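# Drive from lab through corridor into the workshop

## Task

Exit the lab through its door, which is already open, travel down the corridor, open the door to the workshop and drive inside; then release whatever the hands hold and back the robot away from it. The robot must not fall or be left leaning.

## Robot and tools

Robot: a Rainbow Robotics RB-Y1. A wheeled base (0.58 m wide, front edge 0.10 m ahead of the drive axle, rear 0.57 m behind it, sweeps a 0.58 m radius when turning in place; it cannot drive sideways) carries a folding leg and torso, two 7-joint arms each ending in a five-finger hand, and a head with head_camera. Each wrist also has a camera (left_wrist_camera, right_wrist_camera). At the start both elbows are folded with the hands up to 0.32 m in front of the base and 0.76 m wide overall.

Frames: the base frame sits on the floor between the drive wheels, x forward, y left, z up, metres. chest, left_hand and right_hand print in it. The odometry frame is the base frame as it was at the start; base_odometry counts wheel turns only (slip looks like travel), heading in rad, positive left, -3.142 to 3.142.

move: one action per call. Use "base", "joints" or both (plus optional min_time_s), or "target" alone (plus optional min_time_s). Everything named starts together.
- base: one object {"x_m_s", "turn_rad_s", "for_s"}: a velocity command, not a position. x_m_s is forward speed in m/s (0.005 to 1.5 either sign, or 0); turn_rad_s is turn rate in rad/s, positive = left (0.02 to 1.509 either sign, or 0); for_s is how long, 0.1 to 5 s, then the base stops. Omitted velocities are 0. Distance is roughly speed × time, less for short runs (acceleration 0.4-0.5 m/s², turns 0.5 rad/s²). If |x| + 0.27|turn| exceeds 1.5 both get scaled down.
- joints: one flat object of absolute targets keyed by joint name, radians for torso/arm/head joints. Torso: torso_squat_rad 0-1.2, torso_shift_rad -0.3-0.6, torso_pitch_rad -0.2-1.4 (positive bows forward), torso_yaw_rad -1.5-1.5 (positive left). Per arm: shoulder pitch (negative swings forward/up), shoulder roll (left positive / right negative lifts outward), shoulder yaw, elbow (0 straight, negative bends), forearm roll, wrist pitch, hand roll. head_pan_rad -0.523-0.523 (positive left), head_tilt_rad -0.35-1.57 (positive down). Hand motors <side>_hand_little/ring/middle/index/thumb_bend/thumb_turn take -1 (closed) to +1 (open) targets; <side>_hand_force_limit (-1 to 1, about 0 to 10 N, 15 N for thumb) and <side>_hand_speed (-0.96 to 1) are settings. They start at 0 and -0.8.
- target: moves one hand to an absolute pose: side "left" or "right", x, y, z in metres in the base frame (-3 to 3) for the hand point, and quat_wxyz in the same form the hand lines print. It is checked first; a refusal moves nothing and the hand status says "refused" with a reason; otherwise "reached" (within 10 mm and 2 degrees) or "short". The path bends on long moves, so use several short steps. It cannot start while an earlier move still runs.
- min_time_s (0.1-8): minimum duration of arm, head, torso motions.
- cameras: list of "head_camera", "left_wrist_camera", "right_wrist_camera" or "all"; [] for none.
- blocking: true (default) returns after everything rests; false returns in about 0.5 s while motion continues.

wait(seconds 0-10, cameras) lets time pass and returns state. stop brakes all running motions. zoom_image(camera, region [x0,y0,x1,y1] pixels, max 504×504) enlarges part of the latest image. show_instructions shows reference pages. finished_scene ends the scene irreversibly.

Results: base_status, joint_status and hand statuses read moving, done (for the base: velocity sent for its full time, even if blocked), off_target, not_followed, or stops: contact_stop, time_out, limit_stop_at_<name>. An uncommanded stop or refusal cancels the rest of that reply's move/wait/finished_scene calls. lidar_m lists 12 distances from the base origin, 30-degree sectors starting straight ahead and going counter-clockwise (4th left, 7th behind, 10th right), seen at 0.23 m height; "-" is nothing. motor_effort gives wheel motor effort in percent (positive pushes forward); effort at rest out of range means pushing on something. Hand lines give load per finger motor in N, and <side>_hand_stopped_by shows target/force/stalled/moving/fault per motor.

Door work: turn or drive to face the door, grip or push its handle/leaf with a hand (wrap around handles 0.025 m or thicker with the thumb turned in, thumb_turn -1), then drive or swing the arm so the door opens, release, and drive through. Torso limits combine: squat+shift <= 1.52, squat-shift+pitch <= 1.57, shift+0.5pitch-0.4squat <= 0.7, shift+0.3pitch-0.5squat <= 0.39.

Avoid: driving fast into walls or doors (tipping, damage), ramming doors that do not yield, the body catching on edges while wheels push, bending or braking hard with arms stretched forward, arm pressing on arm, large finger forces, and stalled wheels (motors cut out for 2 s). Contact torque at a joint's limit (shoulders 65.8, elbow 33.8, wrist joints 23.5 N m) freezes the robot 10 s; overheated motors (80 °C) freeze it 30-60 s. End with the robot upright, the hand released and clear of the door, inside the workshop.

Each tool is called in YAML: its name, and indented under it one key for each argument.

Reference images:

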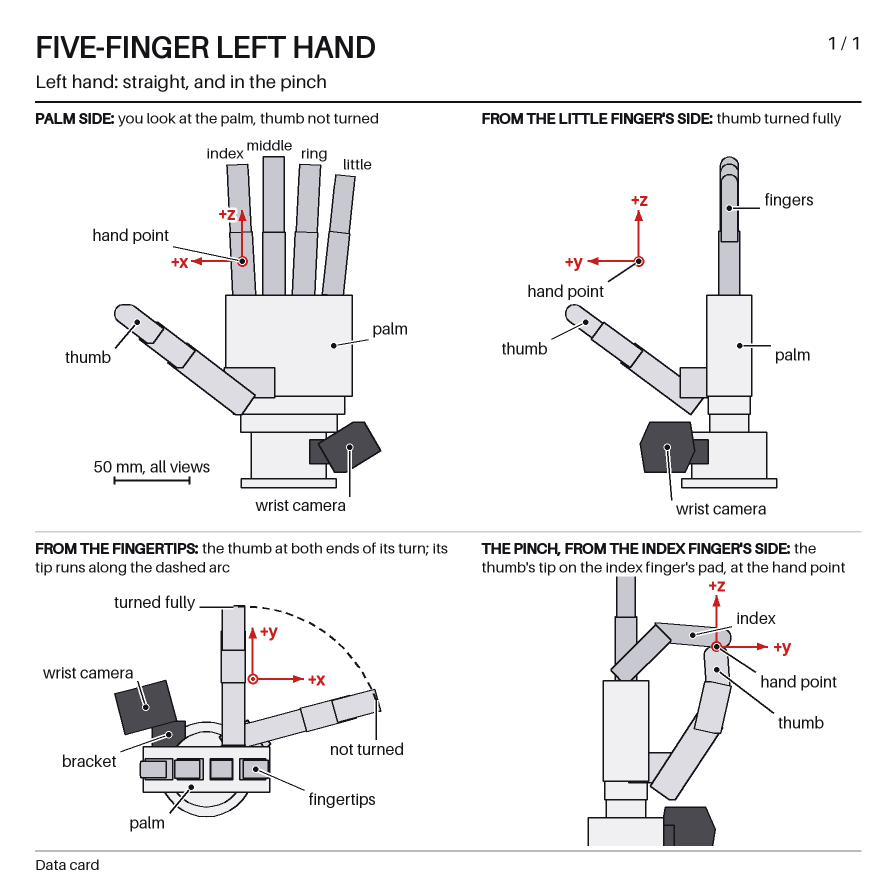

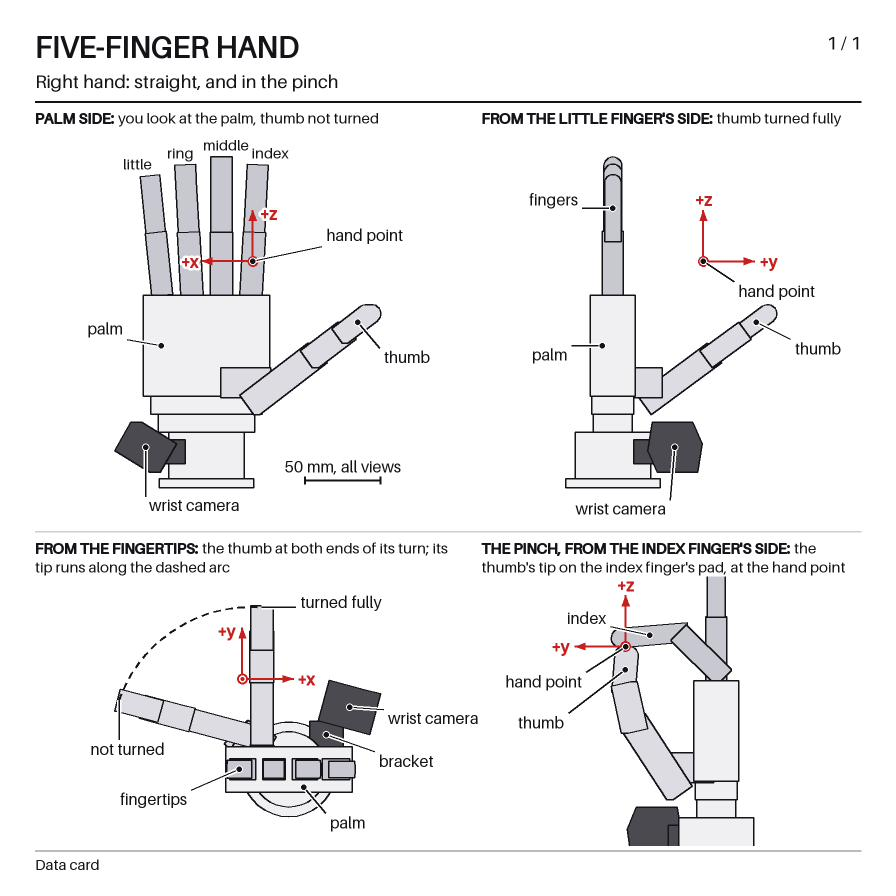

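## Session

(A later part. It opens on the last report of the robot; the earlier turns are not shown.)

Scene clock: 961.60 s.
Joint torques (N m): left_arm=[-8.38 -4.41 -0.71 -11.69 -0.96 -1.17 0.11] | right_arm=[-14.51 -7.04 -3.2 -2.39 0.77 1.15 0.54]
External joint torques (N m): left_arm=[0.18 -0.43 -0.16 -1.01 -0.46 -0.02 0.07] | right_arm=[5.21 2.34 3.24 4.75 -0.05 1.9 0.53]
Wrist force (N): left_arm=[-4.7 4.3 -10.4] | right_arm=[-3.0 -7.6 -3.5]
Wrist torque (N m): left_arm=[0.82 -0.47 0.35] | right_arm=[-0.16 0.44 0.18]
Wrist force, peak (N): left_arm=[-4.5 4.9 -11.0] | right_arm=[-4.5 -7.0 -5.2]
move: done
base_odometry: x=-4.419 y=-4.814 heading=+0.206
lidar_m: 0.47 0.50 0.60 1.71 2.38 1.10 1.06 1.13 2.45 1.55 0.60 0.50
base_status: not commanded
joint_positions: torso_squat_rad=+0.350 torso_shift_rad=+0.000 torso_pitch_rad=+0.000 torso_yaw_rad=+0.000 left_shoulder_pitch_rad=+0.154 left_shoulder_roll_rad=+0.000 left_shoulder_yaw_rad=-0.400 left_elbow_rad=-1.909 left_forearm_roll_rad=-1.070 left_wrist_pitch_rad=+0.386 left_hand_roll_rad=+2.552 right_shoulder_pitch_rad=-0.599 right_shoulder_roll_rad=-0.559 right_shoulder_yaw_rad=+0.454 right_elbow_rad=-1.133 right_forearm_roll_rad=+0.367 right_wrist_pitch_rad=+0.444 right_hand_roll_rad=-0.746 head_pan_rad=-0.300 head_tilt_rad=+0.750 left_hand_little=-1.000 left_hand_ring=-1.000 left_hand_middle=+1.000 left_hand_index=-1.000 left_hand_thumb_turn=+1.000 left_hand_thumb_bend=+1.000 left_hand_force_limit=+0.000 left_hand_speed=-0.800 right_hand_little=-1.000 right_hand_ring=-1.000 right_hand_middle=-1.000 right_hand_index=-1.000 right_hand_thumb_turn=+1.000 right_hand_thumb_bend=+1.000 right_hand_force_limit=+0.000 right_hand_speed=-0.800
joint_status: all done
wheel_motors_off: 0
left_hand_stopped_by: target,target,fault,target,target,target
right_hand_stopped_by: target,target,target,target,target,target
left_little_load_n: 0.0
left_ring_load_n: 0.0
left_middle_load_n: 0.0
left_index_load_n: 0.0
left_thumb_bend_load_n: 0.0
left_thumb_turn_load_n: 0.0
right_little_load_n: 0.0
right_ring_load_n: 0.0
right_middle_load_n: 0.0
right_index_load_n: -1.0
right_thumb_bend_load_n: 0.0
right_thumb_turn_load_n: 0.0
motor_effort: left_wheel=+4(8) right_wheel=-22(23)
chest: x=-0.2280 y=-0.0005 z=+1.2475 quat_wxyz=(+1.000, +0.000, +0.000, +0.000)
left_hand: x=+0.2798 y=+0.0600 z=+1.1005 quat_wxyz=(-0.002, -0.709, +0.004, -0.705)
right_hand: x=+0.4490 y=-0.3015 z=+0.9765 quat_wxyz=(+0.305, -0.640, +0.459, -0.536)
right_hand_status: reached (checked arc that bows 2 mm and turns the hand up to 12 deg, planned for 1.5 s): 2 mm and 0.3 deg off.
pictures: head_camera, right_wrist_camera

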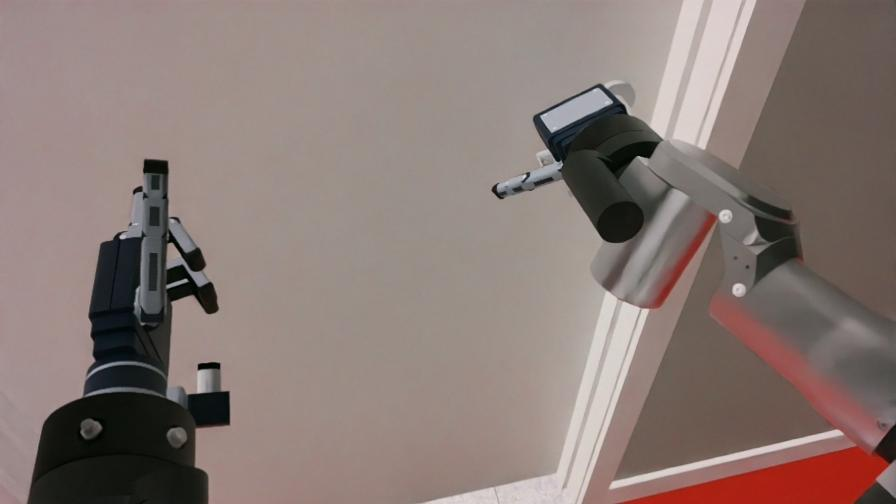

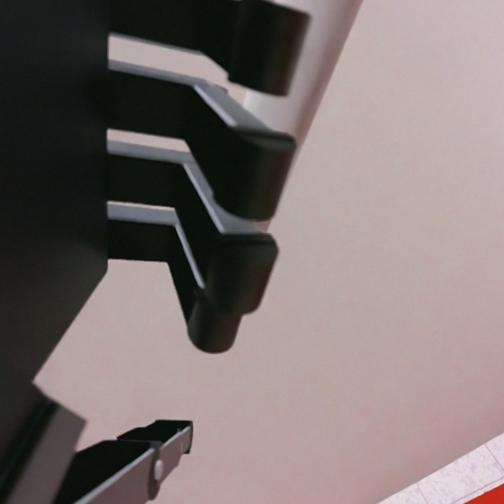

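move:
  target: {"side":"right","x":0.449,"y":-0.314,"z":0.957,"quat_wxyz":[0.2361,-0.6666,0.4005,-0.5828]}
  min_time_s: 1.5

move:
  target: {"side":"right","x":0.449,"y":-0.329,"z":0.943,"quat_wxyz":[0.1651,-0.6876,0.3374,-0.6215]}
  min_time_s: 1.5
  cameras: ["right_wrist_camera","head_camera"]

zoom_image:
  camera: "head_camera"
  region: [440, 50, 740, 250]

Scene clock: 978.07 s.
Joint torques (N m): left_arm=[-8.39 -4.49 -0.81 -11.76 -1.02 -1.09 0.12] | right_arm=[-12.43 -7.43 -6.65 -0.56 0.49 1.41 0.24]
External joint torques (N m): left_arm=[0.17 -0.51 -0.27 -1.09 -0.52 0.06 0.08] | right_arm=[7.38 1.06 -1.15 6.85 -0.34 1.72 0.22]
Wrist force (N): left_arm=[-4.3 4.9 -10.6] | right_arm=[-2.4 -11.3 -6.1]
Wrist torque (N m): left_arm=[0.90 -0.57 0.36] | right_arm=[-0.19 0.50 0.06]
Wrist force, peak (N): left_arm=[-4.6 4.8 -11.1] | right_arm=[-6.4 -11.6 -6.6]
move: done
base_odometry: x=-4.419 y=-4.814 heading=+0.206
lidar_m: 0.47 0.51 0.60 1.69 2.36 1.11 1.06 1.13 2.46 1.58 0.59 0.49
base_status: not commanded
joint_positions: torso_squat_rad=+0.350 torso_shift_rad=+0.000 torso_pitch_rad=+0.000 torso_yaw_rad=+0.000 left_shoulder_pitch_rad=+0.154 left_shoulder_roll_rad=+0.000 left_shoulder_yaw_rad=-0.400 left_elbow_rad=-1.909 left_forearm_roll_rad=-1.070 left_wrist_pitch_rad=+0.386 left_hand_roll_rad=+2.552 right_shoulder_pitch_rad=-0.603 right_shoulder_roll_rad=-0.478 right_shoulder_yaw_rad=+0.448 right_elbow_rad=-1.031 right_forearm_roll_rad=+0.654 right_wrist_pitch_rad=+0.438 right_hand_roll_rad=-0.766 head_pan_rad=-0.300 head_tilt_rad=+0.750 left_hand_little=-1.000 left_hand_ring=-1.000 left_hand_middle=+1.000 left_hand_index=-1.000 left_hand_thumb_turn=+1.000 left_hand_thumb_bend=+1.000 left_hand_force_limit=+0.000 left_hand_speed=-0.800 right_hand_little=-1.000 right_hand_ring=-1.000 right_hand_middle=-1.000 right_hand_index=-1.000 right_hand_thumb_turn=+1.000 right_hand_thumb_bend=+1.000 right_hand_force_limit=+0.000 right_hand_speed=-0.800
joint_status: all done
wheel_motors_off: 0
left_hand_stopped_by: target,target,fault,target,target,target
right_hand_stopped_by: target,target,target,target,target,target
left_little_load_n: 0.0
left_ring_load_n: 0.0
left_middle_load_n: 0.0
left_index_load_n: 0.0
left_thumb_bend_load_n: 0.0
left_thumb_turn_load_n: -0.5
right_little_load_n: 0.0
right_ring_load_n: 0.0
right_middle_load_n: 0.0
right_index_load_n: -2.5
right_thumb_bend_load_n: 0.0
right_thumb_turn_load_n: 0.0
motor_effort: left_wheel=+2(8) right_wheel=-23(23)
chest: x=-0.2281 y=-0.0004 z=+1.2475 quat_wxyz=(+1.000, +0.000, +0.000, +0.000)
left_hand: x=+0.2798 y=+0.0600 z=+1.1006 quat_wxyz=(-0.002, -0.709, +0.004, -0.705)
right_hand: x=+0.4497 y=-0.3128 z=+0.9588 quat_wxyz=(+0.237, -0.667, +0.400, -0.583)
right_hand_status: reached (checked arc that bows 5 mm and turns the hand up to 12 deg, planned for 1.5 s): 2 mm and 0.2 deg off.
pictures: none

Scene clock: 979.90 s.
Joint torques (N m): left_arm=[-8.94 -4.31 -0.76 -11.68 -1.03 -1.12 0.1] | right_arm=[-21.21 -6.45 -3.18 -7.04 1.31 0.74 0.07]
External joint torques (N m): left_arm=[-0.38 -0.33 -0.21 -1.01 -0.53 0.03 0.06] | right_arm=[-1.26 1.48 1.46 0.25 0.52 0.48 0.04]
Wrist force (N): left_arm=[-4.8 4.9 -10.7] | right_arm=[-6.7 1.0 -0.7]
Wrist torque (N m): left_arm=[0.92 -0.49 0.30] | right_arm=[-0.22 0.62 -0.12]
Wrist force, peak (N): left_arm=[-4.5 4.9 -11.0] | right_arm=[-4.2 -11.6 -17.1]
move: done
base_odometry: x=-4.419 y=-4.814 heading=+0.206
lidar_m: 0.52 0.53 0.60 1.70 2.36 1.10 1.05 1.14 2.45 1.57 0.58 0.57
base_status: not commanded
joint_positions: torso_squat_rad=+0.350 torso_shift_rad=+0.000 torso_pitch_rad=+0.000 torso_yaw_rad=+0.000 left_shoulder_pitch_rad=+0.154 left_shoulder_roll_rad=+0.000 left_shoulder_yaw_rad=-0.401 left_elbow_rad=-1.909 left_forearm_roll_rad=-1.070 left_wrist_pitch_rad=+0.386 left_hand_roll_rad=+2.552 right_shoulder_pitch_rad=-0.625 right_shoulder_roll_rad=-0.416 right_shoulder_yaw_rad=+0.463 right_elbow_rad=-0.888 right_forearm_roll_rad=+0.960 right_wrist_pitch_rad=+0.440 right_hand_roll_rad=-0.853 head_pan_rad=-0.300 head_tilt_rad=+0.750 left_hand_little=-1.000 left_hand_ring=-1.000 left_hand_middle=+1.000 left_hand_index=-1.000 left_hand_thumb_turn=+1.000 left_hand_thumb_bend=+1.000 left_hand_force_limit=+0.000 left_hand_speed=-0.800 right_hand_little=-1.000 right_hand_ring=-1.000 right_hand_middle=-1.000 right_hand_index=-1.000 right_hand_thumb_turn=+1.000 right_hand_thumb_bend=+1.000 right_hand_force_limit=+0.000 right_hand_speed=-0.800
joint_status: all done
wheel_motors_off: 0
left_hand_stopped_by: target,target,fault,target,target,target
right_hand_stopped_by: target,target,target,target,target,target
left_little_load_n: 0.0
left_ring_load_n: 0.0
left_middle_load_n: 0.0
left_index_load_n: 0.0
left_thumb_bend_load_n: 0.0
left_thumb_turn_load_n: 0.0
right_little_load_n: 0.0
right_ring_load_n: 0.0
right_middle_load_n: 0.0
right_index_load_n: 0.0
right_thumb_bend_load_n: 0.0
right_thumb_turn_load_n: 0.0
motor_effort: left_wheel=+5(7) right_wheel=-19(23)
chest: x=-0.2281 y=-0.0005 z=+1.2475 quat_wxyz=(+1.000, +0.000, +0.000, +0.000)
left_hand: x=+0.2798 y=+0.0600 z=+1.1006 quat_wxyz=(-0.002, -0.709, +0.004, -0.705)
right_hand: x=+0.4487 y=-0.3291 z=+0.9427 quat_wxyz=(+0.165, -0.689, +0.338, -0.619)
right_hand_status: reached (checked arc that bows 5 mm and turns the hand up to 12 deg, planned for 1.5 s): 0 mm and 0.3 deg off.
pictures: head_camera, right_wrist_camera

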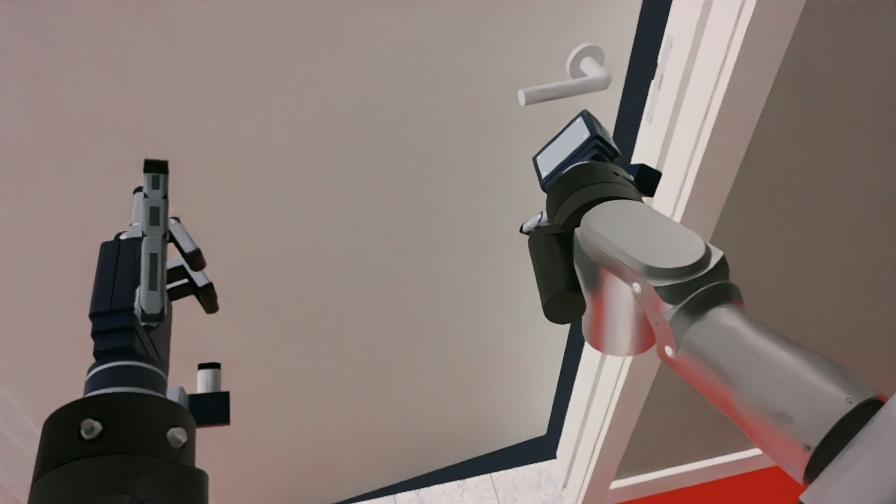

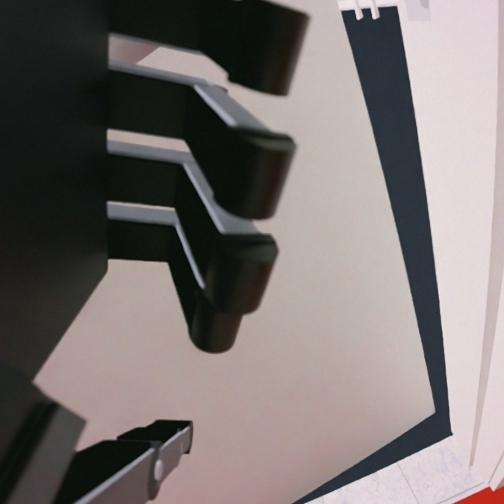

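Scaled by 1.680 from the camera's image (finer frame: 1280x720).

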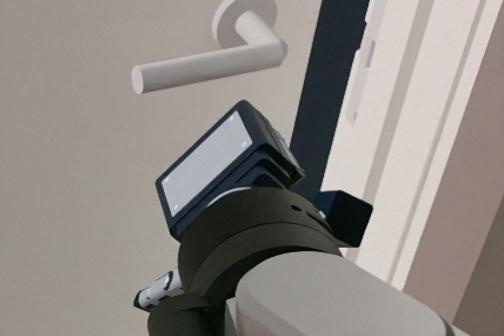

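move:
  target: {"side":"right","x":0.38,"y":-0.25,"z":0.90,"quat_wxyz":[0.5,-0.5,0.5,-0.5]}
  min_time_s: 2
  cameras: ["head_camera"]

Scene clock: 1024.83 s.
Joint torques (N m): left_arm=[-8.85 -4.26 -0.75 -11.52 -0.95 -1.08 0.16] | right_arm=[-14.77 -8.31 -3.96 -7.7 0.66 2.06 0.4]
External joint torques (N m): left_arm=[-0.29 -0.28 -0.21 -0.84 -0.45 0.07 0.12] | right_arm=[0.07 -1.36 0.9 -0.63 0.37 0.32 0.41]
Wrist force (N): left_arm=[-4.6 4.6 -10.6] | right_arm=[-2.3 3.0 -1.7]
Wrist torque (N m): left_arm=[0.87 -0.50 0.35] | right_arm=[-0.02 0.35 0.16]
Wrist force, peak (N): left_arm=[-4.8 4.7 -11.1] | right_arm=[-6.9 1.2 -0.9]
move: done
base_odometry: x=-4.419 y=-4.814 heading=+0.206
lidar_m: 0.54 0.54 0.60 1.70 2.37 1.10 1.06 1.15 2.45 1.57 0.60 0.59
base_status: not commanded
joint_positions: torso_squat_rad=+0.350 torso_shift_rad=+0.000 torso_pitch_rad=+0.000 torso_yaw_rad=+0.000 left_shoulder_pitch_rad=+0.154 left_shoulder_roll_rad=+0.000 left_shoulder_yaw_rad=-0.401 left_elbow_rad=-1.909 left_forearm_roll_rad=-1.070 left_wrist_pitch_rad=+0.386 left_hand_roll_rad=+2.552 right_shoulder_pitch_rad=-0.319 right_shoulder_roll_rad=-0.445 right_shoulder_yaw_rad=+0.509 right_elbow_rad=-1.002 right_forearm_roll_rad=+1.971 right_wrist_pitch_rad=+0.492 right_hand_roll_rad=-2.631 head_pan_rad=-0.300 head_tilt_rad=+0.750 left_hand_little=-1.000 left_hand_ring=-1.000 left_hand_middle=+1.000 left_hand_index=-1.000 left_hand_thumb_turn=+1.000 left_hand_thumb_bend=+1.000 left_hand_force_limit=+0.000 left_hand_speed=-0.800 right_hand_little=-1.000 right_hand_ring=-1.000 right_hand_middle=-1.000 right_hand_index=-1.000 right_hand_thumb_turn=+1.000 right_hand_thumb_bend=+1.000 right_hand_force_limit=+0.000 right_hand_speed=-0.800
joint_status: all done
wheel_motors_off: 0
left_hand_stopped_by: target,target,fault,target,target,target
right_hand_stopped_by: target,target,target,target,target,target
left_little_load_n: 0.0
left_ring_load_n: 0.0
left_middle_load_n: 0.0
left_index_load_n: 0.0
left_thumb_bend_load_n: 0.0
left_thumb_turn_load_n: 0.0
right_little_load_n: 0.0
right_ring_load_n: 0.0
right_middle_load_n: 0.0
right_index_load_n: 0.0
right_thumb_bend_load_n: 0.0
right_thumb_turn_load_n: -0.5
motor_effort: left_wheel=+3(8) right_wheel=-19(20)
chest: x=-0.2280 y=-0.0005 z=+1.2475 quat_wxyz=(+1.000, +0.000, +0.000, +0.000)
left_hand: x=+0.2798 y=+0.0600 z=+1.1005 quat_wxyz=(-0.002, -0.710, +0.004, -0.705)
right_hand: x=+0.3798 y=-0.2499 z=+0.9005 quat_wxyz=(+0.497, -0.501, +0.502, -0.500)
right_hand_status: reached (checked arc that bows 18 mm and turns the hand up to 50 deg, planned for 2.0 s): 1 mm and 0.5 deg off.

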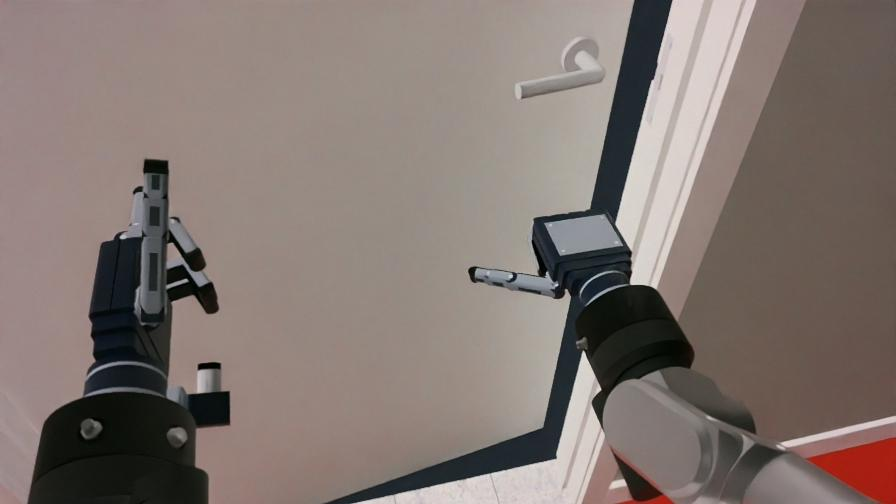

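move:
  target: {"side":"right","x":0.53,"y":-0.14,"z":0.93,"quat_wxyz":[0.5,-0.5,0.5,-0.5]}
  min_time_s: 2.5
  cameras: ["head_camera"]

move:
  base: {"x_m_s": 0.12, "for_s": 2.2}
  cameras: ["head_camera"]

Scene clock: 1039.03 s.
Joint torques (N m): left_arm=[-8.61 -4.19 -0.83 -11.7 -1 -1.14 0.12] | right_arm=[-23.69 -4.46 -3.22 -7.21 0.72 1.61 0.32]
External joint torques (N m): left_arm=[-0.05 -0.21 -0.28 -1.03 -0.5 0.01 0.08] | right_arm=[-1.04 1.33 -2.07 0.42 0.59 -0.04 0.32]
Wrist force (N): left_arm=[-4.6 4.7 -10.6] | right_arm=[-2.5 2.8 -0.8]
Wrist torque (N m): left_arm=[0.91 -0.49 0.32] | right_arm=[-0.09 0.33 0.23]
Wrist force, peak (N): left_arm=[-4.6 4.9 -11.0] | right_arm=[-2.3 3.3 -1.7]
move: short
base_odometry: x=-4.419 y=-4.814 heading=+0.206
lidar_m: 0.53 0.53 0.61 1.71 2.35 1.11 1.06 1.14 2.45 1.57 0.59 0.59
base_status: not commanded
joint_positions: torso_squat_rad=+0.350 torso_shift_rad=+0.000 torso_pitch_rad=+0.000 torso_yaw_rad=+0.000 left_shoulder_pitch_rad=+0.154 left_shoulder_roll_rad=+0.000 left_shoulder_yaw_rad=-0.401 left_elbow_rad=-1.909 left_forearm_roll_rad=-1.070 left_wrist_pitch_rad=+0.386 left_hand_roll_rad=+2.552 right_shoulder_pitch_rad=-0.961 right_shoulder_roll_rad=-0.132 right_shoulder_yaw_rad=+0.321 right_elbow_rad=-0.267 right_forearm_roll_rad=+2.018 right_wrist_pitch_rad=+0.295 right_hand_roll_rad=-2.564 head_pan_rad=-0.300 head_tilt_rad=+0.750 left_hand_little=-1.000 left_hand_ring=-1.000 left_hand_middle=+1.000 left_hand_index=-1.000 left_hand_thumb_turn=+1.000 left_hand_thumb_bend=+1.000 left_hand_force_limit=+0.000 left_hand_speed=-0.800 right_hand_little=-1.000 right_hand_ring=-1.000 right_hand_middle=-1.000 right_hand_index=-1.000 right_hand_thumb_turn=+1.000 right_hand_thumb_bend=+1.000 right_hand_force_limit=+0.000 right_hand_speed=-0.800
joint_status: all done
wheel_motors_off: 0
left_hand_stopped_by: target,target,fault,target,target,target
right_hand_stopped_by: target,target,target,target,target,target
left_little_load_n: 0.0
left_ring_load_n: 0.0
left_middle_load_n: 0.0
left_index_load_n: 0.0
left_thumb_bend_load_n: 0.0
left_thumb_turn_load_n: 0.0
right_little_load_n: 0.0
right_ring_load_n: 0.0
right_middle_load_n: 0.0
right_index_load_n: 0.0
right_thumb_bend_load_n: 0.0
right_thumb_turn_load_n: 0.0
motor_effort: left_wheel=+5(8) right_wheel=-19(19)
chest: x=-0.2280 y=-0.0005 z=+1.2475 quat_wxyz=(+1.000, +0.000, +0.000, +0.000)
left_hand: x=+0.2798 y=+0.0600 z=+1.1005 quat_wxyz=(-0.002, -0.710, +0.004, -0.705)
right_hand: x=+0.4932 y=-0.1440 z=+0.9489 quat_wxyz=(+0.454, -0.547, +0.534, -0.459)
right_hand_status: short (checked arc that bows 36 mm and turns the hand up to 9 deg, as near as the solve gets, planned for 2.5 s): 42 mm and 9.7 deg off.

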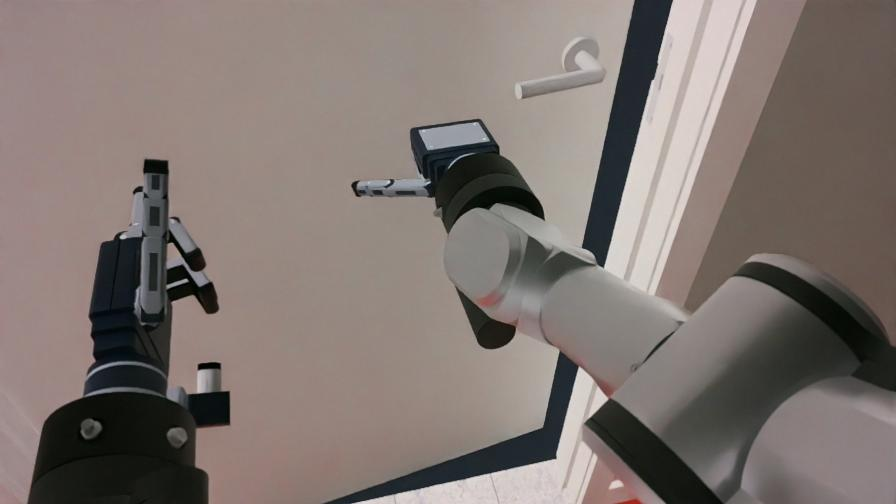

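Scene clock: 1042.00 s.
Joint torques (N m): left_arm=[-9.09 -3.96 -0.45 -11.24 -1.09 -1.1 0.1] | right_arm=[-23.6 -6.02 -3 -8.12 0.65 2.02 0.18]
External joint torques (N m): left_arm=[-0.54 0.02 0.1 -0.57 -0.59 0.05 0.06] | right_arm=[-0.95 -0.24 -1.85 -0.49 0.52 0.38 0.18]
Wrist force (N): left_arm=[-4.5 4.9 -11.0] | right_arm=[-2.4 2.7 -0.8]
Wrist torque (N m): left_arm=[0.92 -0.54 0.32] | right_arm=[-0.11 0.31 0.23]
Wrist force, peak (N): left_arm=[-4.7 4.7 -11.0] | right_arm=[-0.1 3.0 -43.2]
move: done
base_odometry: x=-4.161 y=-4.760 heading=+0.205
lidar_m: 0.41 0.39 0.42 0.63 2.74 1.38 1.32 1.42 2.82 0.63 0.46 0.55
base_status: done (sent for 2.2 of 2.2 s)
joint_positions: torso_squat_rad=+0.350 torso_shift_rad=+0.000 torso_pitch_rad=+0.000 torso_yaw_rad=+0.000 left_shoulder_pitch_rad=+0.154 left_shoulder_roll_rad=+0.000 left_shoulder_yaw_rad=-0.401 left_elbow_rad=-1.910 left_forearm_roll_rad=-1.070 left_wrist_pitch_rad=+0.386 left_hand_roll_rad=+2.552 right_shoulder_pitch_rad=-0.961 right_shoulder_roll_rad=-0.132 right_shoulder_yaw_rad=+0.321 right_elbow_rad=-0.267 right_forearm_roll_rad=+2.018 right_wrist_pitch_rad=+0.295 right_hand_roll_rad=-2.564 head_pan_rad=-0.300 head_tilt_rad=+0.750 left_hand_little=-1.000 left_hand_ring=-1.000 left_hand_middle=+1.000 left_hand_index=-1.000 left_hand_thumb_turn=+1.000 left_hand_thumb_bend=+1.000 left_hand_force_limit=+0.000 left_hand_speed=-0.800 right_hand_little=-1.000 right_hand_ring=-1.000 right_hand_middle=-1.000 right_hand_index=-1.000 right_hand_thumb_turn=+1.000 right_hand_thumb_bend=+1.000 right_hand_force_limit=+0.000 right_hand_speed=-0.800
joint_status: not commanded
wheel_motors_off: 0
left_hand_stopped_by: target,target,fault,target,target,target
right_hand_stopped_by: target,target,target,target,target,target
left_little_load_n: 0.0
left_ring_load_n: 0.0
left_middle_load_n: 0.0
left_index_load_n: 0.0
left_thumb_bend_load_n: -0.5
left_thumb_turn_load_n: 0.0
right_little_load_n: 0.0
right_ring_load_n: 0.0
right_middle_load_n: 0.0
right_index_load_n: 0.0
right_thumb_bend_load_n: 0.0
right_thumb_turn_load_n: -0.5
motor_effort: left_wheel=-7(30) right_wheel=+4(47)
chest: x=-0.2279 y=-0.0005 z=+1.2475 quat_wxyz=(+1.000, +0.000, +0.000, +0.000)
left_hand: x=+0.2799 y=+0.0599 z=+1.1005 quat_wxyz=(-0.002, -0.710, +0.004, -0.705)
right_hand: x=+0.4932 y=-0.1438 z=+0.9486 quat_wxyz=(+0.454, -0.547, +0.534, -0.458)

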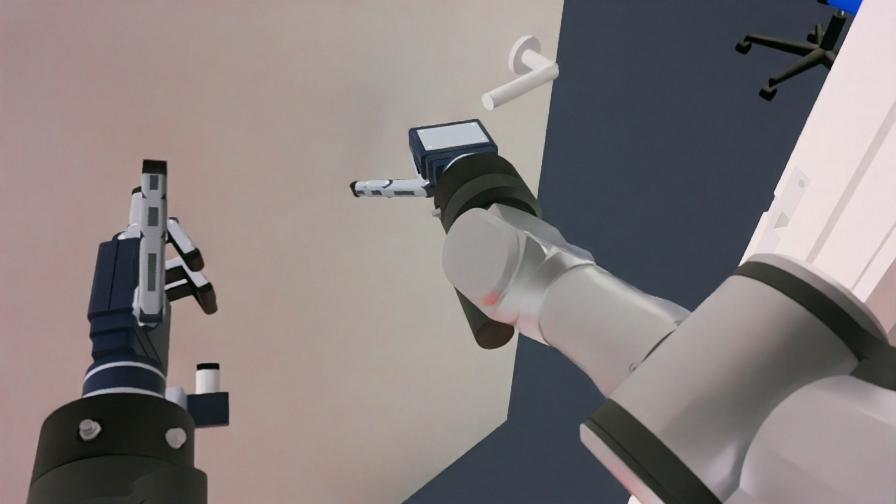

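move:
  base: {"x_m_s": 0.06, "for_s": 3.5}
  cameras: ["head_camera"]

Scene clock: 1060.63 s.
Joint torques (N m): left_arm=[-9.43 -3.96 0.17 -11.24 -0.97 -1.08 0.02] | right_arm=[-23.37 -6.08 -2.76 -8.12 0.45 2.12 0.12]
External joint torques (N m): left_arm=[-0.87 0.02 0.71 -0.56 -0.46 0.07 -0.02] | right_arm=[-0.71 -0.31 -1.61 -0.48 0.32 0.48 0.12]
Wrist force (N): left_arm=[-4.8 4.6 -10.8] | right_arm=[-2.6 2.7 -0.8]
Wrist torque (N m): left_arm=[0.90 -0.46 0.35] | right_arm=[-0.13 0.35 0.21]
Wrist force, peak (N): left_arm=[-5.0 6.1 -21.3] | right_arm=[1.3 1.7 -24.5]
move: done
base_odometry: x=-3.955 y=-4.717 heading=+0.205
lidar_m: 0.39 0.32 0.31 0.37 3.02 2.23 1.53 2.26 3.01 0.45 2.67 0.71
base_status: done (sent for 3.5 of 3.5 s)
joint_positions: torso_squat_rad=+0.350 torso_shift_rad=+0.000 torso_pitch_rad=+0.000 torso_yaw_rad=+0.000 left_shoulder_pitch_rad=+0.154 left_shoulder_roll_rad=+0.000 left_shoulder_yaw_rad=-0.401 left_elbow_rad=-1.910 left_forearm_roll_rad=-1.070 left_wrist_pitch_rad=+0.386 left_hand_roll_rad=+2.552 right_shoulder_pitch_rad=-0.961 right_shoulder_roll_rad=-0.132 right_shoulder_yaw_rad=+0.321 right_elbow_rad=-0.267 right_forearm_roll_rad=+2.018 right_wrist_pitch_rad=+0.295 right_hand_roll_rad=-2.564 head_pan_rad=-0.300 head_tilt_rad=+0.750 left_hand_little=-1.000 left_hand_ring=-1.000 left_hand_middle=+1.000 left_hand_index=-1.000 left_hand_thumb_turn=+1.000 left_hand_thumb_bend=+1.000 left_hand_force_limit=+0.000 left_hand_speed=-0.800 right_hand_little=-1.000 right_hand_ring=-1.000 right_hand_middle=-1.000 right_hand_index=-1.000 right_hand_thumb_turn=+1.000 right_hand_thumb_bend=+1.000 right_hand_force_limit=+0.000 right_hand_speed=-0.800
joint_status: not commanded
wheel_motors_off: 0
left_hand_stopped_by: target,target,fault,target,target,target
right_hand_stopped_by: target,target,target,target,target,target
left_little_load_n: 0.0
left_ring_load_n: 0.0
left_middle_load_n: 0.0
left_index_load_n: 0.0
left_thumb_bend_load_n: 0.0
left_thumb_turn_load_n: 0.0
right_little_load_n: 0.0
right_ring_load_n: 0.0
right_middle_load_n: 0.0
right_index_load_n: 0.0
right_thumb_bend_load_n: 0.0
right_thumb_turn_load_n: 0.0
motor_effort: left_wheel=-5(16) right_wheel=+4(33)
chest: x=-0.2279 y=-0.0005 z=+1.2475 quat_wxyz=(+1.000, +0.000, +0.000, +0.000)
left_hand: x=+0.2798 y=+0.0598 z=+1.1004 quat_wxyz=(-0.002, -0.710, +0.004, -0.705)
right_hand: x=+0.4932 y=-0.1438 z=+0.9487 quat_wxyz=(+0.454, -0.547, +0.534, -0.459)

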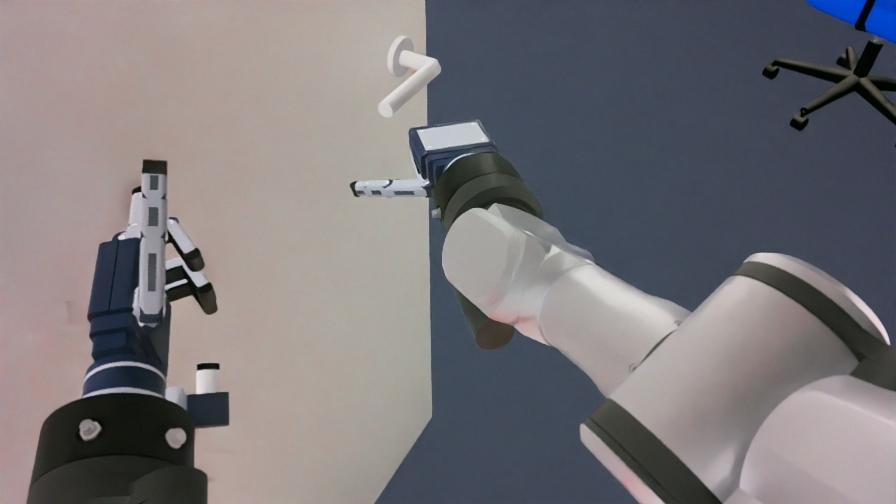

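move:
  target: {"side":"right","x":0.40,"y":-0.26,"z":0.95,"quat_wxyz":[0.454,-0.547,0.534,-0.459]}
  min_time_s: 2

move:
  target: {"side":"left","x":0.20,"y":0.06,"z":1.10,"quat_wxyz":[0.3536,0.6124,-0.3536,0.6124]}
  min_time_s: 3
  cameras: ["head_camera"]

Scene clock: 1096.50 s.
Joint torques (N m): left_arm=[-9.42 -4.11 -0.02 -11.14 -0.98 -1.12 0.04] | right_arm=[-15.43 -3.06 -0.77 -10.81 -0.09 1.54 0.2]
External joint torques (N m): left_arm=[-0.86 -0.13 0.53 -0.47 -0.48 0.03 0] | right_arm=[0.32 1.54 -0.74 -0.78 0.49 0.18 0.21]
Wrist force (N): left_arm=[-4.7 4.6 -10.7] | right_arm=[-2.6 2.8 -0.8]
Wrist torque (N m): left_arm=[0.87 -0.48 0.34] | right_arm=[-0.11 0.37 0.21]
Wrist force, peak (N): left_arm=[-4.5 5.0 -11.3] | right_arm=[-2.6 3.0 -0.9]
move: done
base_odometry: x=-3.955 y=-4.717 heading=+0.205
lidar_m: 0.38 0.32 0.31 0.37 3.04 2.23 1.53 2.26 2.99 0.45 2.66 0.71
base_status: not commanded
joint_positions: torso_squat_rad=+0.350 torso_shift_rad=+0.000 torso_pitch_rad=+0.000 torso_yaw_rad=+0.000 left_shoulder_pitch_rad=+0.154 left_shoulder_roll_rad=+0.000 left_shoulder_yaw_rad=-0.401 left_elbow_rad=-1.910 left_forearm_roll_rad=-1.070 left_wrist_pitch_rad=+0.386 left_hand_roll_rad=+2.552 right_shoulder_pitch_rad=-0.323 right_shoulder_roll_rad=-0.071 right_shoulder_yaw_rad=-0.302 right_elbow_rad=-1.300 right_forearm_roll_rad=+2.368 right_wrist_pitch_rad=-0.296 right_hand_roll_rad=-2.330 head_pan_rad=-0.300 head_tilt_rad=+0.750 left_hand_little=-1.000 left_hand_ring=-1.000 left_hand_middle=+1.000 left_hand_index=-1.000 left_hand_thumb_turn=+1.000 left_hand_thumb_bend=+1.000 left_hand_force_limit=+0.000 left_hand_speed=-0.800 right_hand_little=-1.000 right_hand_ring=-1.000 right_hand_middle=-1.000 right_hand_index=-1.000 right_hand_thumb_turn=+1.000 right_hand_thumb_bend=+1.000 right_hand_force_limit=+0.000 right_hand_speed=-0.800
joint_status: all done
wheel_motors_off: 0
left_hand_stopped_by: target,target,fault,target,target,target
right_hand_stopped_by: target,target,target,target,target,target
left_little_load_n: 0.5
left_ring_load_n: 0.0
left_middle_load_n: 0.0
left_index_load_n: 0.0
left_thumb_bend_load_n: 0.0
left_thumb_turn_load_n: 0.0
right_little_load_n: 0.0
right_ring_load_n: 0.0
right_middle_load_n: 0.0
right_index_load_n: 0.0
right_thumb_bend_load_n: 0.0
right_thumb_turn_load_n: -0.5
motor_effort: left_wheel=-4(7) right_wheel=+4(5)
chest: x=-0.2279 y=-0.0005 z=+1.2475 quat_wxyz=(+1.000, +0.000, +0.000, +0.000)
left_hand: x=+0.2798 y=+0.0598 z=+1.1004 quat_wxyz=(-0.002, -0.710, +0.004, -0.705)
right_hand: x=+0.3996 y=-0.2604 z=+0.9493 quat_wxyz=(+0.455, -0.547, +0.533, -0.459)
right_hand_status: reached (checked arc that bows 67 mm and turns the hand up to 9 deg, planned for 2.0 s): 1 mm and 0.2 deg off.
pictures: none

Scene clock: 1100.07 s.
Joint torques (N m): left_arm=[-16.59 10.33 10.27 -5.08 1.53 -0.99 0.19] | right_arm=[-15.18 -3.58 -1 -10.35 -0.15 1.45 0.06]
External joint torques (N m): left_arm=[-2.01 0.79 1.32 0.79 0.24 -0.11 0.16] | right_arm=[0.57 1.02 -0.97 -0.32 0.43 0.1 0.06]
Wrist force (N): left_arm=[-4.9 4.7 -10.5] | right_arm=[-2.5 2.9 -0.9]
Wrist torque (N m): left_arm=[0.87 -0.49 0.32] | right_arm=[-0.10 0.35 0.22]
Wrist force, peak (N): left_arm=[-4.9 5.1 -11.2] | right_arm=[-3.7 2.4 -0.6]
move: done
base_odometry: x=-3.956 y=-4.717 heading=+0.205
lidar_m: 0.90 0.49 0.40 0.40 3.05 2.22 1.53 2.28 2.99 0.45 2.65 4.07
base_status: not commanded
joint_positions: torso_squat_rad=+0.350 torso_shift_rad=+0.000 torso_pitch_rad=+0.000 torso_yaw_rad=+0.000 left_shoulder_pitch_rad=-0.355 left_shoulder_roll_rad=+0.853 left_shoulder_yaw_rad=-0.654 left_elbow_rad=-1.436 left_forearm_roll_rad=-0.290 left_wrist_pitch_rad=-0.668 left_hand_roll_rad=+2.705 right_shoulder_pitch_rad=-0.323 right_shoulder_roll_rad=-0.071 right_shoulder_yaw_rad=-0.302 right_elbow_rad=-1.300 right_forearm_roll_rad=+2.368 right_wrist_pitch_rad=-0.296 right_hand_roll_rad=-2.330 head_pan_rad=-0.300 head_tilt_rad=+0.750 left_hand_little=-1.000 left_hand_ring=-1.000 left_hand_middle=+1.000 left_hand_index=-1.000 left_hand_thumb_turn=+1.000 left_hand_thumb_bend=+1.000 left_hand_force_limit=+0.000 left_hand_speed=-0.800 right_hand_little=-1.000 right_hand_ring=-1.000 right_hand_middle=-1.000 right_hand_index=-1.000 right_hand_thumb_turn=+1.000 right_hand_thumb_bend=+1.000 right_hand_force_limit=+0.000 right_hand_speed=-0.800
joint_status: all done
wheel_motors_off: 0
left_hand_stopped_by: target,target,fault,target,target,target
right_hand_stopped_by: target,target,target,target,target,target
left_little_load_n: 0.5
left_ring_load_n: 0.0
left_middle_load_n: 0.0
left_index_load_n: 0.0
left_thumb_bend_load_n: 0.0
left_thumb_turn_load_n: 0.0
right_little_load_n: 0.0
right_ring_load_n: 0.0
right_middle_load_n: 0.0
right_index_load_n: 0.0
right_thumb_bend_load_n: 0.0
right_thumb_turn_load_n: 0.0
motor_effort: left_wheel=+0(15) right_wheel=+8(20)
chest: x=-0.2281 y=-0.0006 z=+1.2475 quat_wxyz=(+1.000, +0.000, +0.000, +0.000)
left_hand: x=+0.1996 y=+0.0598 z=+1.1002 quat_wxyz=(-0.353, -0.613, +0.353, -0.613)
left_hand_status: reached (checked arc that bows 98 mm and turns the hand up to 59 deg, planned for 3.0 s): 1 mm and 0.1 deg off.
right_hand: x=+0.3995 y=-0.2604 z=+0.9494 quat_wxyz=(+0.455, -0.546, +0.533, -0.459)

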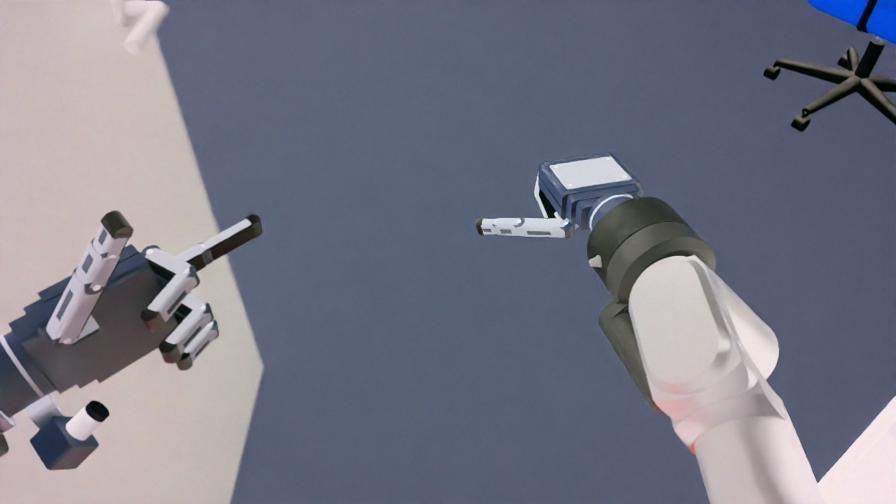

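move:
  target: {"side":"left","x":0.32,"y":0.24,"z":1.10,"quat_wxyz":[0.183,0.683,-0.183,0.683]}
  min_time_s: 3
  cameras: ["head_camera"]

Scene clock: 1119.80 s.
Joint torques (N m): left_arm=[-3.97 42.33 25.7 17.75 6.25 -1.01 0.01] | right_arm=[-15.77 -4.2 -0.75 -10.42 -0.12 1.57 0.11]
External joint torques (N m): left_arm=[10.97 31.11 16.88 23.76 5.09 -0.02 -0.02] | right_arm=[0.02 0.3 -0.78 -0.39 0.46 0.22 0.11]
External joint torques when the fault began: left_arm=[7.87 58.23 37.38 35.6 6.31 0.31 -0.26]
Wrist force (N): left_arm=[-4.5 4.6 -10.7] | right_arm=[-2.5 2.8 -0.9]
Wrist torque (N m): left_arm=[0.85 -0.51 0.17] | right_arm=[-0.10 0.35 0.23]
Wrist force, peak (N): left_arm=[-4.9 5.0 -11.2] | right_arm=[-3.3 3.1 -0.4]
move: torque_fault
TORQUE FAULT: left_elbow_rad reached its load limit. The robot stopped for 10 seconds, dropped its targets (a gripper whose motion had ended keeps its target) and accepts commands again. Before the stop ended, the hold on left_elbow_rad was turned back by 0.2 degrees, the way its load pushed it. The stop added 9.4 s to the call.
base_odometry: x=-3.956 y=-4.717 heading=+0.205
lidar_m: 5.69 0.81 0.42 0.41 3.04 2.23 1.54 2.28 2.98 0.46 2.66 4.08
base_status: not commanded
joint_positions: torso_squat_rad=+0.350 torso_shift_rad=+0.000 torso_pitch_rad=-0.001 torso_yaw_rad=-0.001 left_shoulder_pitch_rad=-0.316 left_shoulder_roll_rad=+0.828 left_shoulder_yaw_rad=-0.503 left_elbow_rad=-1.312 left_forearm_roll_rad=-0.219 left_wrist_pitch_rad=-0.599 left_hand_roll_rad=+2.651 right_shoulder_pitch_rad=-0.323 right_shoulder_roll_rad=-0.071 right_shoulder_yaw_rad=-0.303 right_elbow_rad=-1.300 right_forearm_roll_rad=+2.368 right_wrist_pitch_rad=-0.296 right_hand_roll_rad=-2.330 head_pan_rad=-0.300 head_tilt_rad=+0.750 left_hand_little=-1.000 left_hand_ring=-1.000 left_hand_middle=+1.000 left_hand_index=-1.000 left_hand_thumb_turn=+1.000 left_hand_thumb_bend=+1.000 left_hand_force_limit=+0.000 left_hand_speed=-0.800 right_hand_little=-1.000 right_hand_ring=-1.000 right_hand_middle=-1.000 right_hand_index=-1.000 right_hand_thumb_turn=+1.000 right_hand_thumb_bend=+1.000 right_hand_force_limit=+0.000 right_hand_speed=-0.800
joint_status: left_shoulder_pitch_rad torque_fault (moved +0.038 of +0.077); left_shoulder_roll_rad torque_fault (moved -0.025 of +0.006); left_shoulder_yaw_rad torque_fault (moved +0.151 of +0.269); left_elbow_rad torque_fault (moved +0.127 of +0.241); left_forearm_roll_rad torque_fault (moved +0.071 of +0.131); left_wrist_pitch_rad torque_fault (moved +0.068 of +0.122); left_hand_roll_rad torque_fault (moved -0.054 of -0.096)
wheel_motors_off: 0
left_hand_stopped_by: target,target,fault,target,target,target
right_hand_stopped_by: target,target,target,target,target,target
left_little_load_n: 0.0
left_ring_load_n: 0.0
left_middle_load_n: 0.0
left_index_load_n: 0.0
left_thumb_bend_load_n: 0.0
left_thumb_turn_load_n: -0.5
right_little_load_n: 0.0
right_ring_load_n: 0.0
right_middle_load_n: 0.0
right_index_load_n: 0.0
right_thumb_bend_load_n: 0.0
right_thumb_turn_load_n: -0.5
on_its_own: left_shoulder_pitch_rad is held at -0.313, not at your -0.278, since a torque_fault; left_shoulder_roll_rad is held at +0.836, not at your +0.858, since a torque_fault; left_shoulder_yaw_rad is held at -0.499, not at your -0.386, since a torque_fault; left_elbow_rad is held at -1.306, not at your -1.195, since a torque_fault; left_forearm_roll_rad is held at -0.218, not at your -0.159, since a torque_fault; left_wrist_pitch_rad is held at -0.599, not at your -0.546, since a torque_fault; left_hand_roll_rad is held at +2.651, not at your +2.609, since a torque_fault; left_hand_middle is held at +1.000, not at your -1.000, since a torque_fault
motor_effort: left_wheel=-3(6) right_wheel=+11(16)
chest: x=-0.2286 y=-0.0027 z=+1.2475 quat_wxyz=(+1.000, +0.001, +0.000, -0.001)
left_hand: x=+0.2744 y=+0.1354 z=+1.1073 quat_wxyz=(-0.272, -0.648, +0.261, -0.662)
left_hand_status: short (checked arc that bows 14 mm and turns the hand up to 30 deg, planned for 3.0 s): torque_fault, 114 mm and 14.3 deg off.
right_hand: x=+0.3990 y=-0.2623 z=+0.9490 quat_wxyz=(+0.456, -0.545, +0.534, -0.458)

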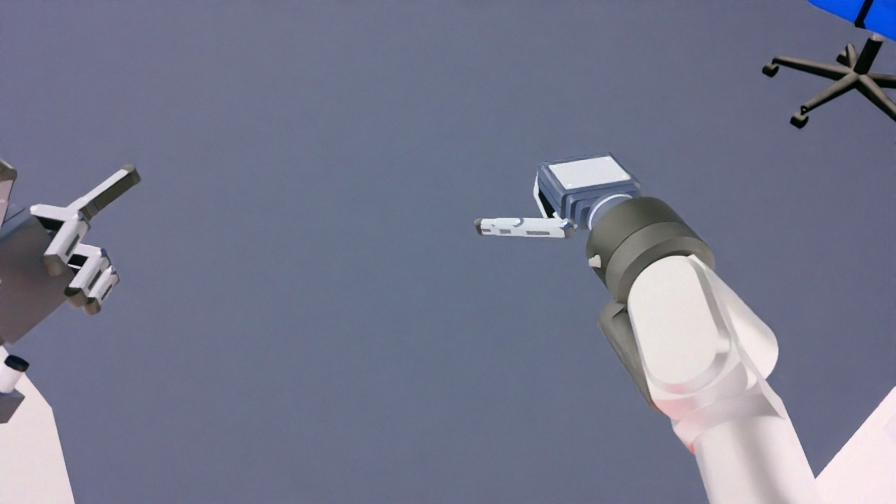

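move:
  joints: {"left_shoulder_pitch_rad":-0.355,"left_shoulder_roll_rad":0.75,"left_shoulder_yaw_rad":-0.70,"left_elbow_rad":-1.50,"left_forearm_roll_rad":-0.290,"left_wrist_pitch_rad":-0.668,"left_hand_roll_rad":2.65}
  min_time_s: 2
  cameras: ["head_camera"]

Scene clock: 1134.57 s.
Joint torques (N m): left_arm=[-16.04 5.57 7.69 -7.69 0.7 -1.12 -0.2] | right_arm=[-15.78 -3.94 -0.58 -10.36 -0.24 1.55 0.13]
External joint torques (N m): left_arm=[-1.79 -1.47 -0.62 -0.95 -0.55 -0.14 -0.23] | right_arm=[-0.03 0.65 -0.56 -0.33 0.34 0.2 0.14]
Wrist force (N): left_arm=[-4.2 5.1 -11.2] | right_arm=[-2.4 2.6 -0.8]
Wrist torque (N m): left_arm=[1.00 -0.57 0.16] | right_arm=[-0.13 0.34 0.21]
Wrist force, peak (N): left_arm=[-4.7 5.2 -11.5] | right_arm=[-2.7 3.0 -0.9]
move: done
base_odometry: x=-3.955 y=-4.717 heading=+0.205
lidar_m: 5.69 0.82 0.41 0.41 3.03 2.23 1.54 2.26 3.00 0.46 2.66 4.08
base_status: not commanded
joint_positions: torso_squat_rad=+0.350 torso_shift_rad=+0.000 torso_pitch_rad=+0.000 torso_yaw_rad=+0.000 left_shoulder_pitch_rad=-0.355 left_shoulder_roll_rad=+0.750 left_shoulder_yaw_rad=-0.700 left_elbow_rad=-1.500 left_forearm_roll_rad=-0.290 left_wrist_pitch_rad=-0.668 left_hand_roll_rad=+2.650 right_shoulder_pitch_rad=-0.323 right_shoulder_roll_rad=-0.071 right_shoulder_yaw_rad=-0.303 right_elbow_rad=-1.300 right_forearm_roll_rad=+2.368 right_wrist_pitch_rad=-0.296 right_hand_roll_rad=-2.330 head_pan_rad=-0.300 head_tilt_rad=+0.750 left_hand_little=-1.000 left_hand_ring=-1.000 left_hand_middle=+1.000 left_hand_index=-1.000 left_hand_thumb_turn=+1.000 left_hand_thumb_bend=+1.000 left_hand_force_limit=+0.000 left_hand_speed=-0.800 right_hand_little=-1.000 right_hand_ring=-1.000 right_hand_middle=-1.000 right_hand_index=-1.000 right_hand_thumb_turn=+1.000 right_hand_thumb_bend=+1.000 right_hand_force_limit=+0.000 right_hand_speed=-0.800
joint_status: all done
wheel_motors_off: 0
left_hand_stopped_by: target,target,fault,target,target,target
right_hand_stopped_by: target,target,target,target,target,target
left_little_load_n: 0.0
left_ring_load_n: 0.0
left_middle_load_n: 0.0
left_index_load_n: 0.0
left_thumb_bend_load_n: 0.0
left_thumb_turn_load_n: 0.0
right_little_load_n: 0.0
right_ring_load_n: 0.0
right_middle_load_n: -0.5
right_index_load_n: 0.0
right_thumb_bend_load_n: 0.0
right_thumb_turn_load_n: 0.0
on_its_own: left_hand_middle is held at +1.000, not at your -1.000, since a torque_fault
motor_effort: left_wheel=-1(6) right_wheel=+7(12)
chest: x=-0.2282 y=-0.0006 z=+1.2475 quat_wxyz=(+1.000, +0.000, +0.000, +0.000)
left_hand: x=+0.1603 y=+0.0000 z=+1.1147 quat_wxyz=(-0.405, -0.566, +0.365, -0.618)
right_hand: x=+0.3995 y=-0.2603 z=+0.9495 quat_wxyz=(+0.455, -0.546, +0.533, -0.459)

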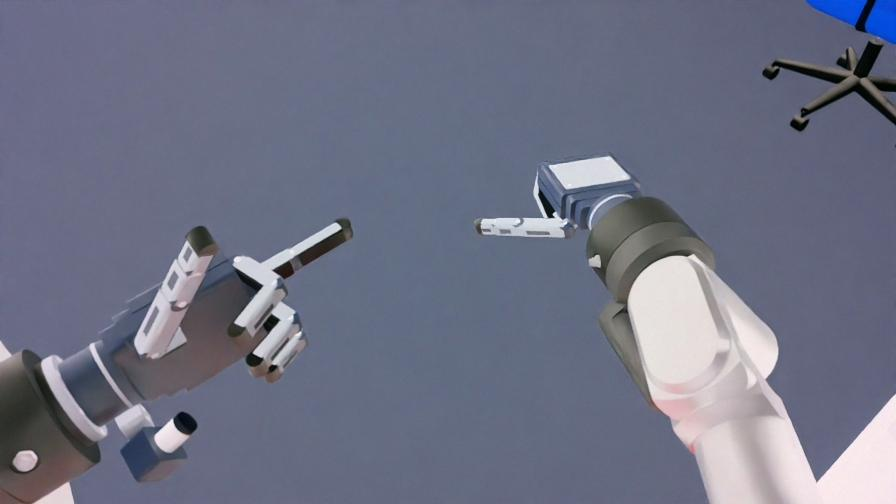

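move:
  joints: {"head_pan_rad":0.5,"head_tilt_rad":0.6}
  cameras: ["head_camera","left_wrist_camera"]

Scene clock: 1147.17 s.
Joint torques (N m): left_arm=[-15.81 5.62 7.75 -7.54 0.66 -1.08 -0.24] | right_arm=[-15.73 -4.04 -0.72 -10.29 -0.15 1.43 0.19]
External joint torques (N m): left_arm=[-1.56 -1.42 -0.56 -0.8 -0.59 -0.1 -0.28] | right_arm=[0.02 0.56 -0.69 -0.26 0.43 0.07 0.19]
Wrist force (N): left_arm=[-5.1 4.8 -11.3] | right_arm=[-2.6 2.6 -0.9]
Wrist torque (N m): left_arm=[0.91 -0.46 0.13] | right_arm=[-0.13 0.35 0.21]
Wrist force, peak (N): left_arm=[-5.1 5.0 -11.4] | right_arm=[-2.8 2.9 -0.9]
move: done
base_odometry: x=-3.955 y=-4.717 heading=+0.205
lidar_m: 5.68 0.82 0.42 0.41 3.04 2.22 1.54 2.28 3.00 0.45 2.66 4.08
base_status: not commanded
joint_positions: torso_squat_rad=+0.350 torso_shift_rad=+0.000 torso_pitch_rad=+0.000 torso_yaw_rad=+0.000 left_shoulder_pitch_rad=-0.355 left_shoulder_roll_rad=+0.750 left_shoulder_yaw_rad=-0.700 left_elbow_rad=-1.500 left_forearm_roll_rad=-0.290 left_wrist_pitch_rad=-0.668 left_hand_roll_rad=+2.650 right_shoulder_pitch_rad=-0.323 right_shoulder_roll_rad=-0.071 right_shoulder_yaw_rad=-0.303 right_elbow_rad=-1.300 right_forearm_roll_rad=+2.368 right_wrist_pitch_rad=-0.296 right_hand_roll_rad=-2.330 head_pan_rad=+0.500 head_tilt_rad=+0.600 left_hand_little=-1.000 left_hand_ring=-1.000 left_hand_middle=+1.000 left_hand_index=-1.000 left_hand_thumb_turn=+1.000 left_hand_thumb_bend=+1.000 left_hand_force_limit=+0.000 left_hand_speed=-0.800 right_hand_little=-1.000 right_hand_ring=-1.000 right_hand_middle=-1.000 right_hand_index=-1.000 right_hand_thumb_turn=+1.000 right_hand_thumb_bend=+1.000 right_hand_force_limit=+0.000 right_hand_speed=-0.800
joint_status: all done
wheel_motors_off: 0
left_hand_stopped_by: target,target,fault,target,target,target
right_hand_stopped_by: target,target,target,target,target,target
left_little_load_n: 0.0
left_ring_load_n: 0.0
left_middle_load_n: 0.0
left_index_load_n: 0.0
left_thumb_bend_load_n: 0.0
left_thumb_turn_load_n: 0.0
right_little_load_n: 0.0
right_ring_load_n: 0.0
right_middle_load_n: 0.0
right_index_load_n: 0.0
right_thumb_bend_load_n: 0.0
right_thumb_turn_load_n: 0.0
on_its_own: left_hand_middle is held at +1.000, not at your -1.000, since a torque_fault
motor_effort: left_wheel=-2(5) right_wheel=+7(8)
chest: x=-0.2282 y=-0.0006 z=+1.2475 quat_wxyz=(+1.000, +0.000, +0.000, +0.000)
left_hand: x=+0.1603 y=+0.0000 z=+1.1147 quat_wxyz=(-0.405, -0.566, +0.365, -0.618)
right_hand: x=+0.3995 y=-0.2603 z=+0.9495 quat_wxyz=(+0.455, -0.546, +0.533, -0.459)

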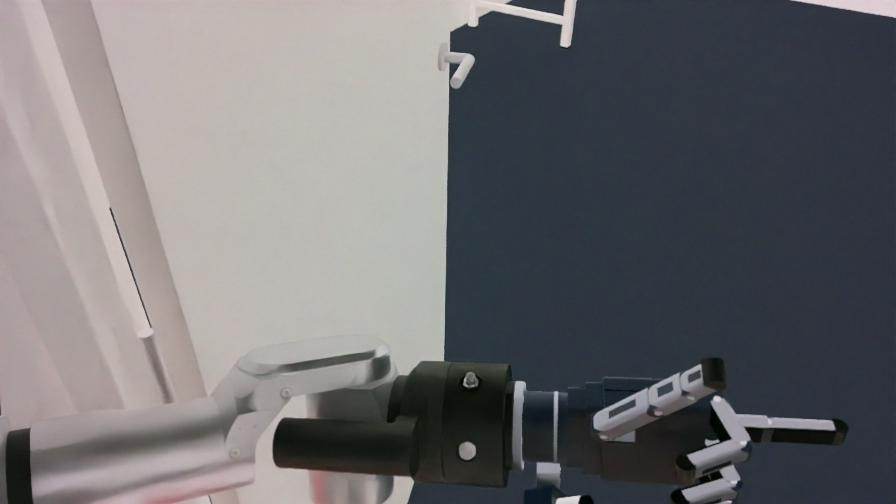

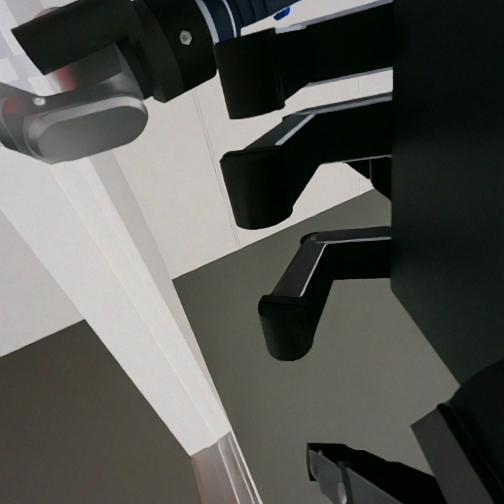

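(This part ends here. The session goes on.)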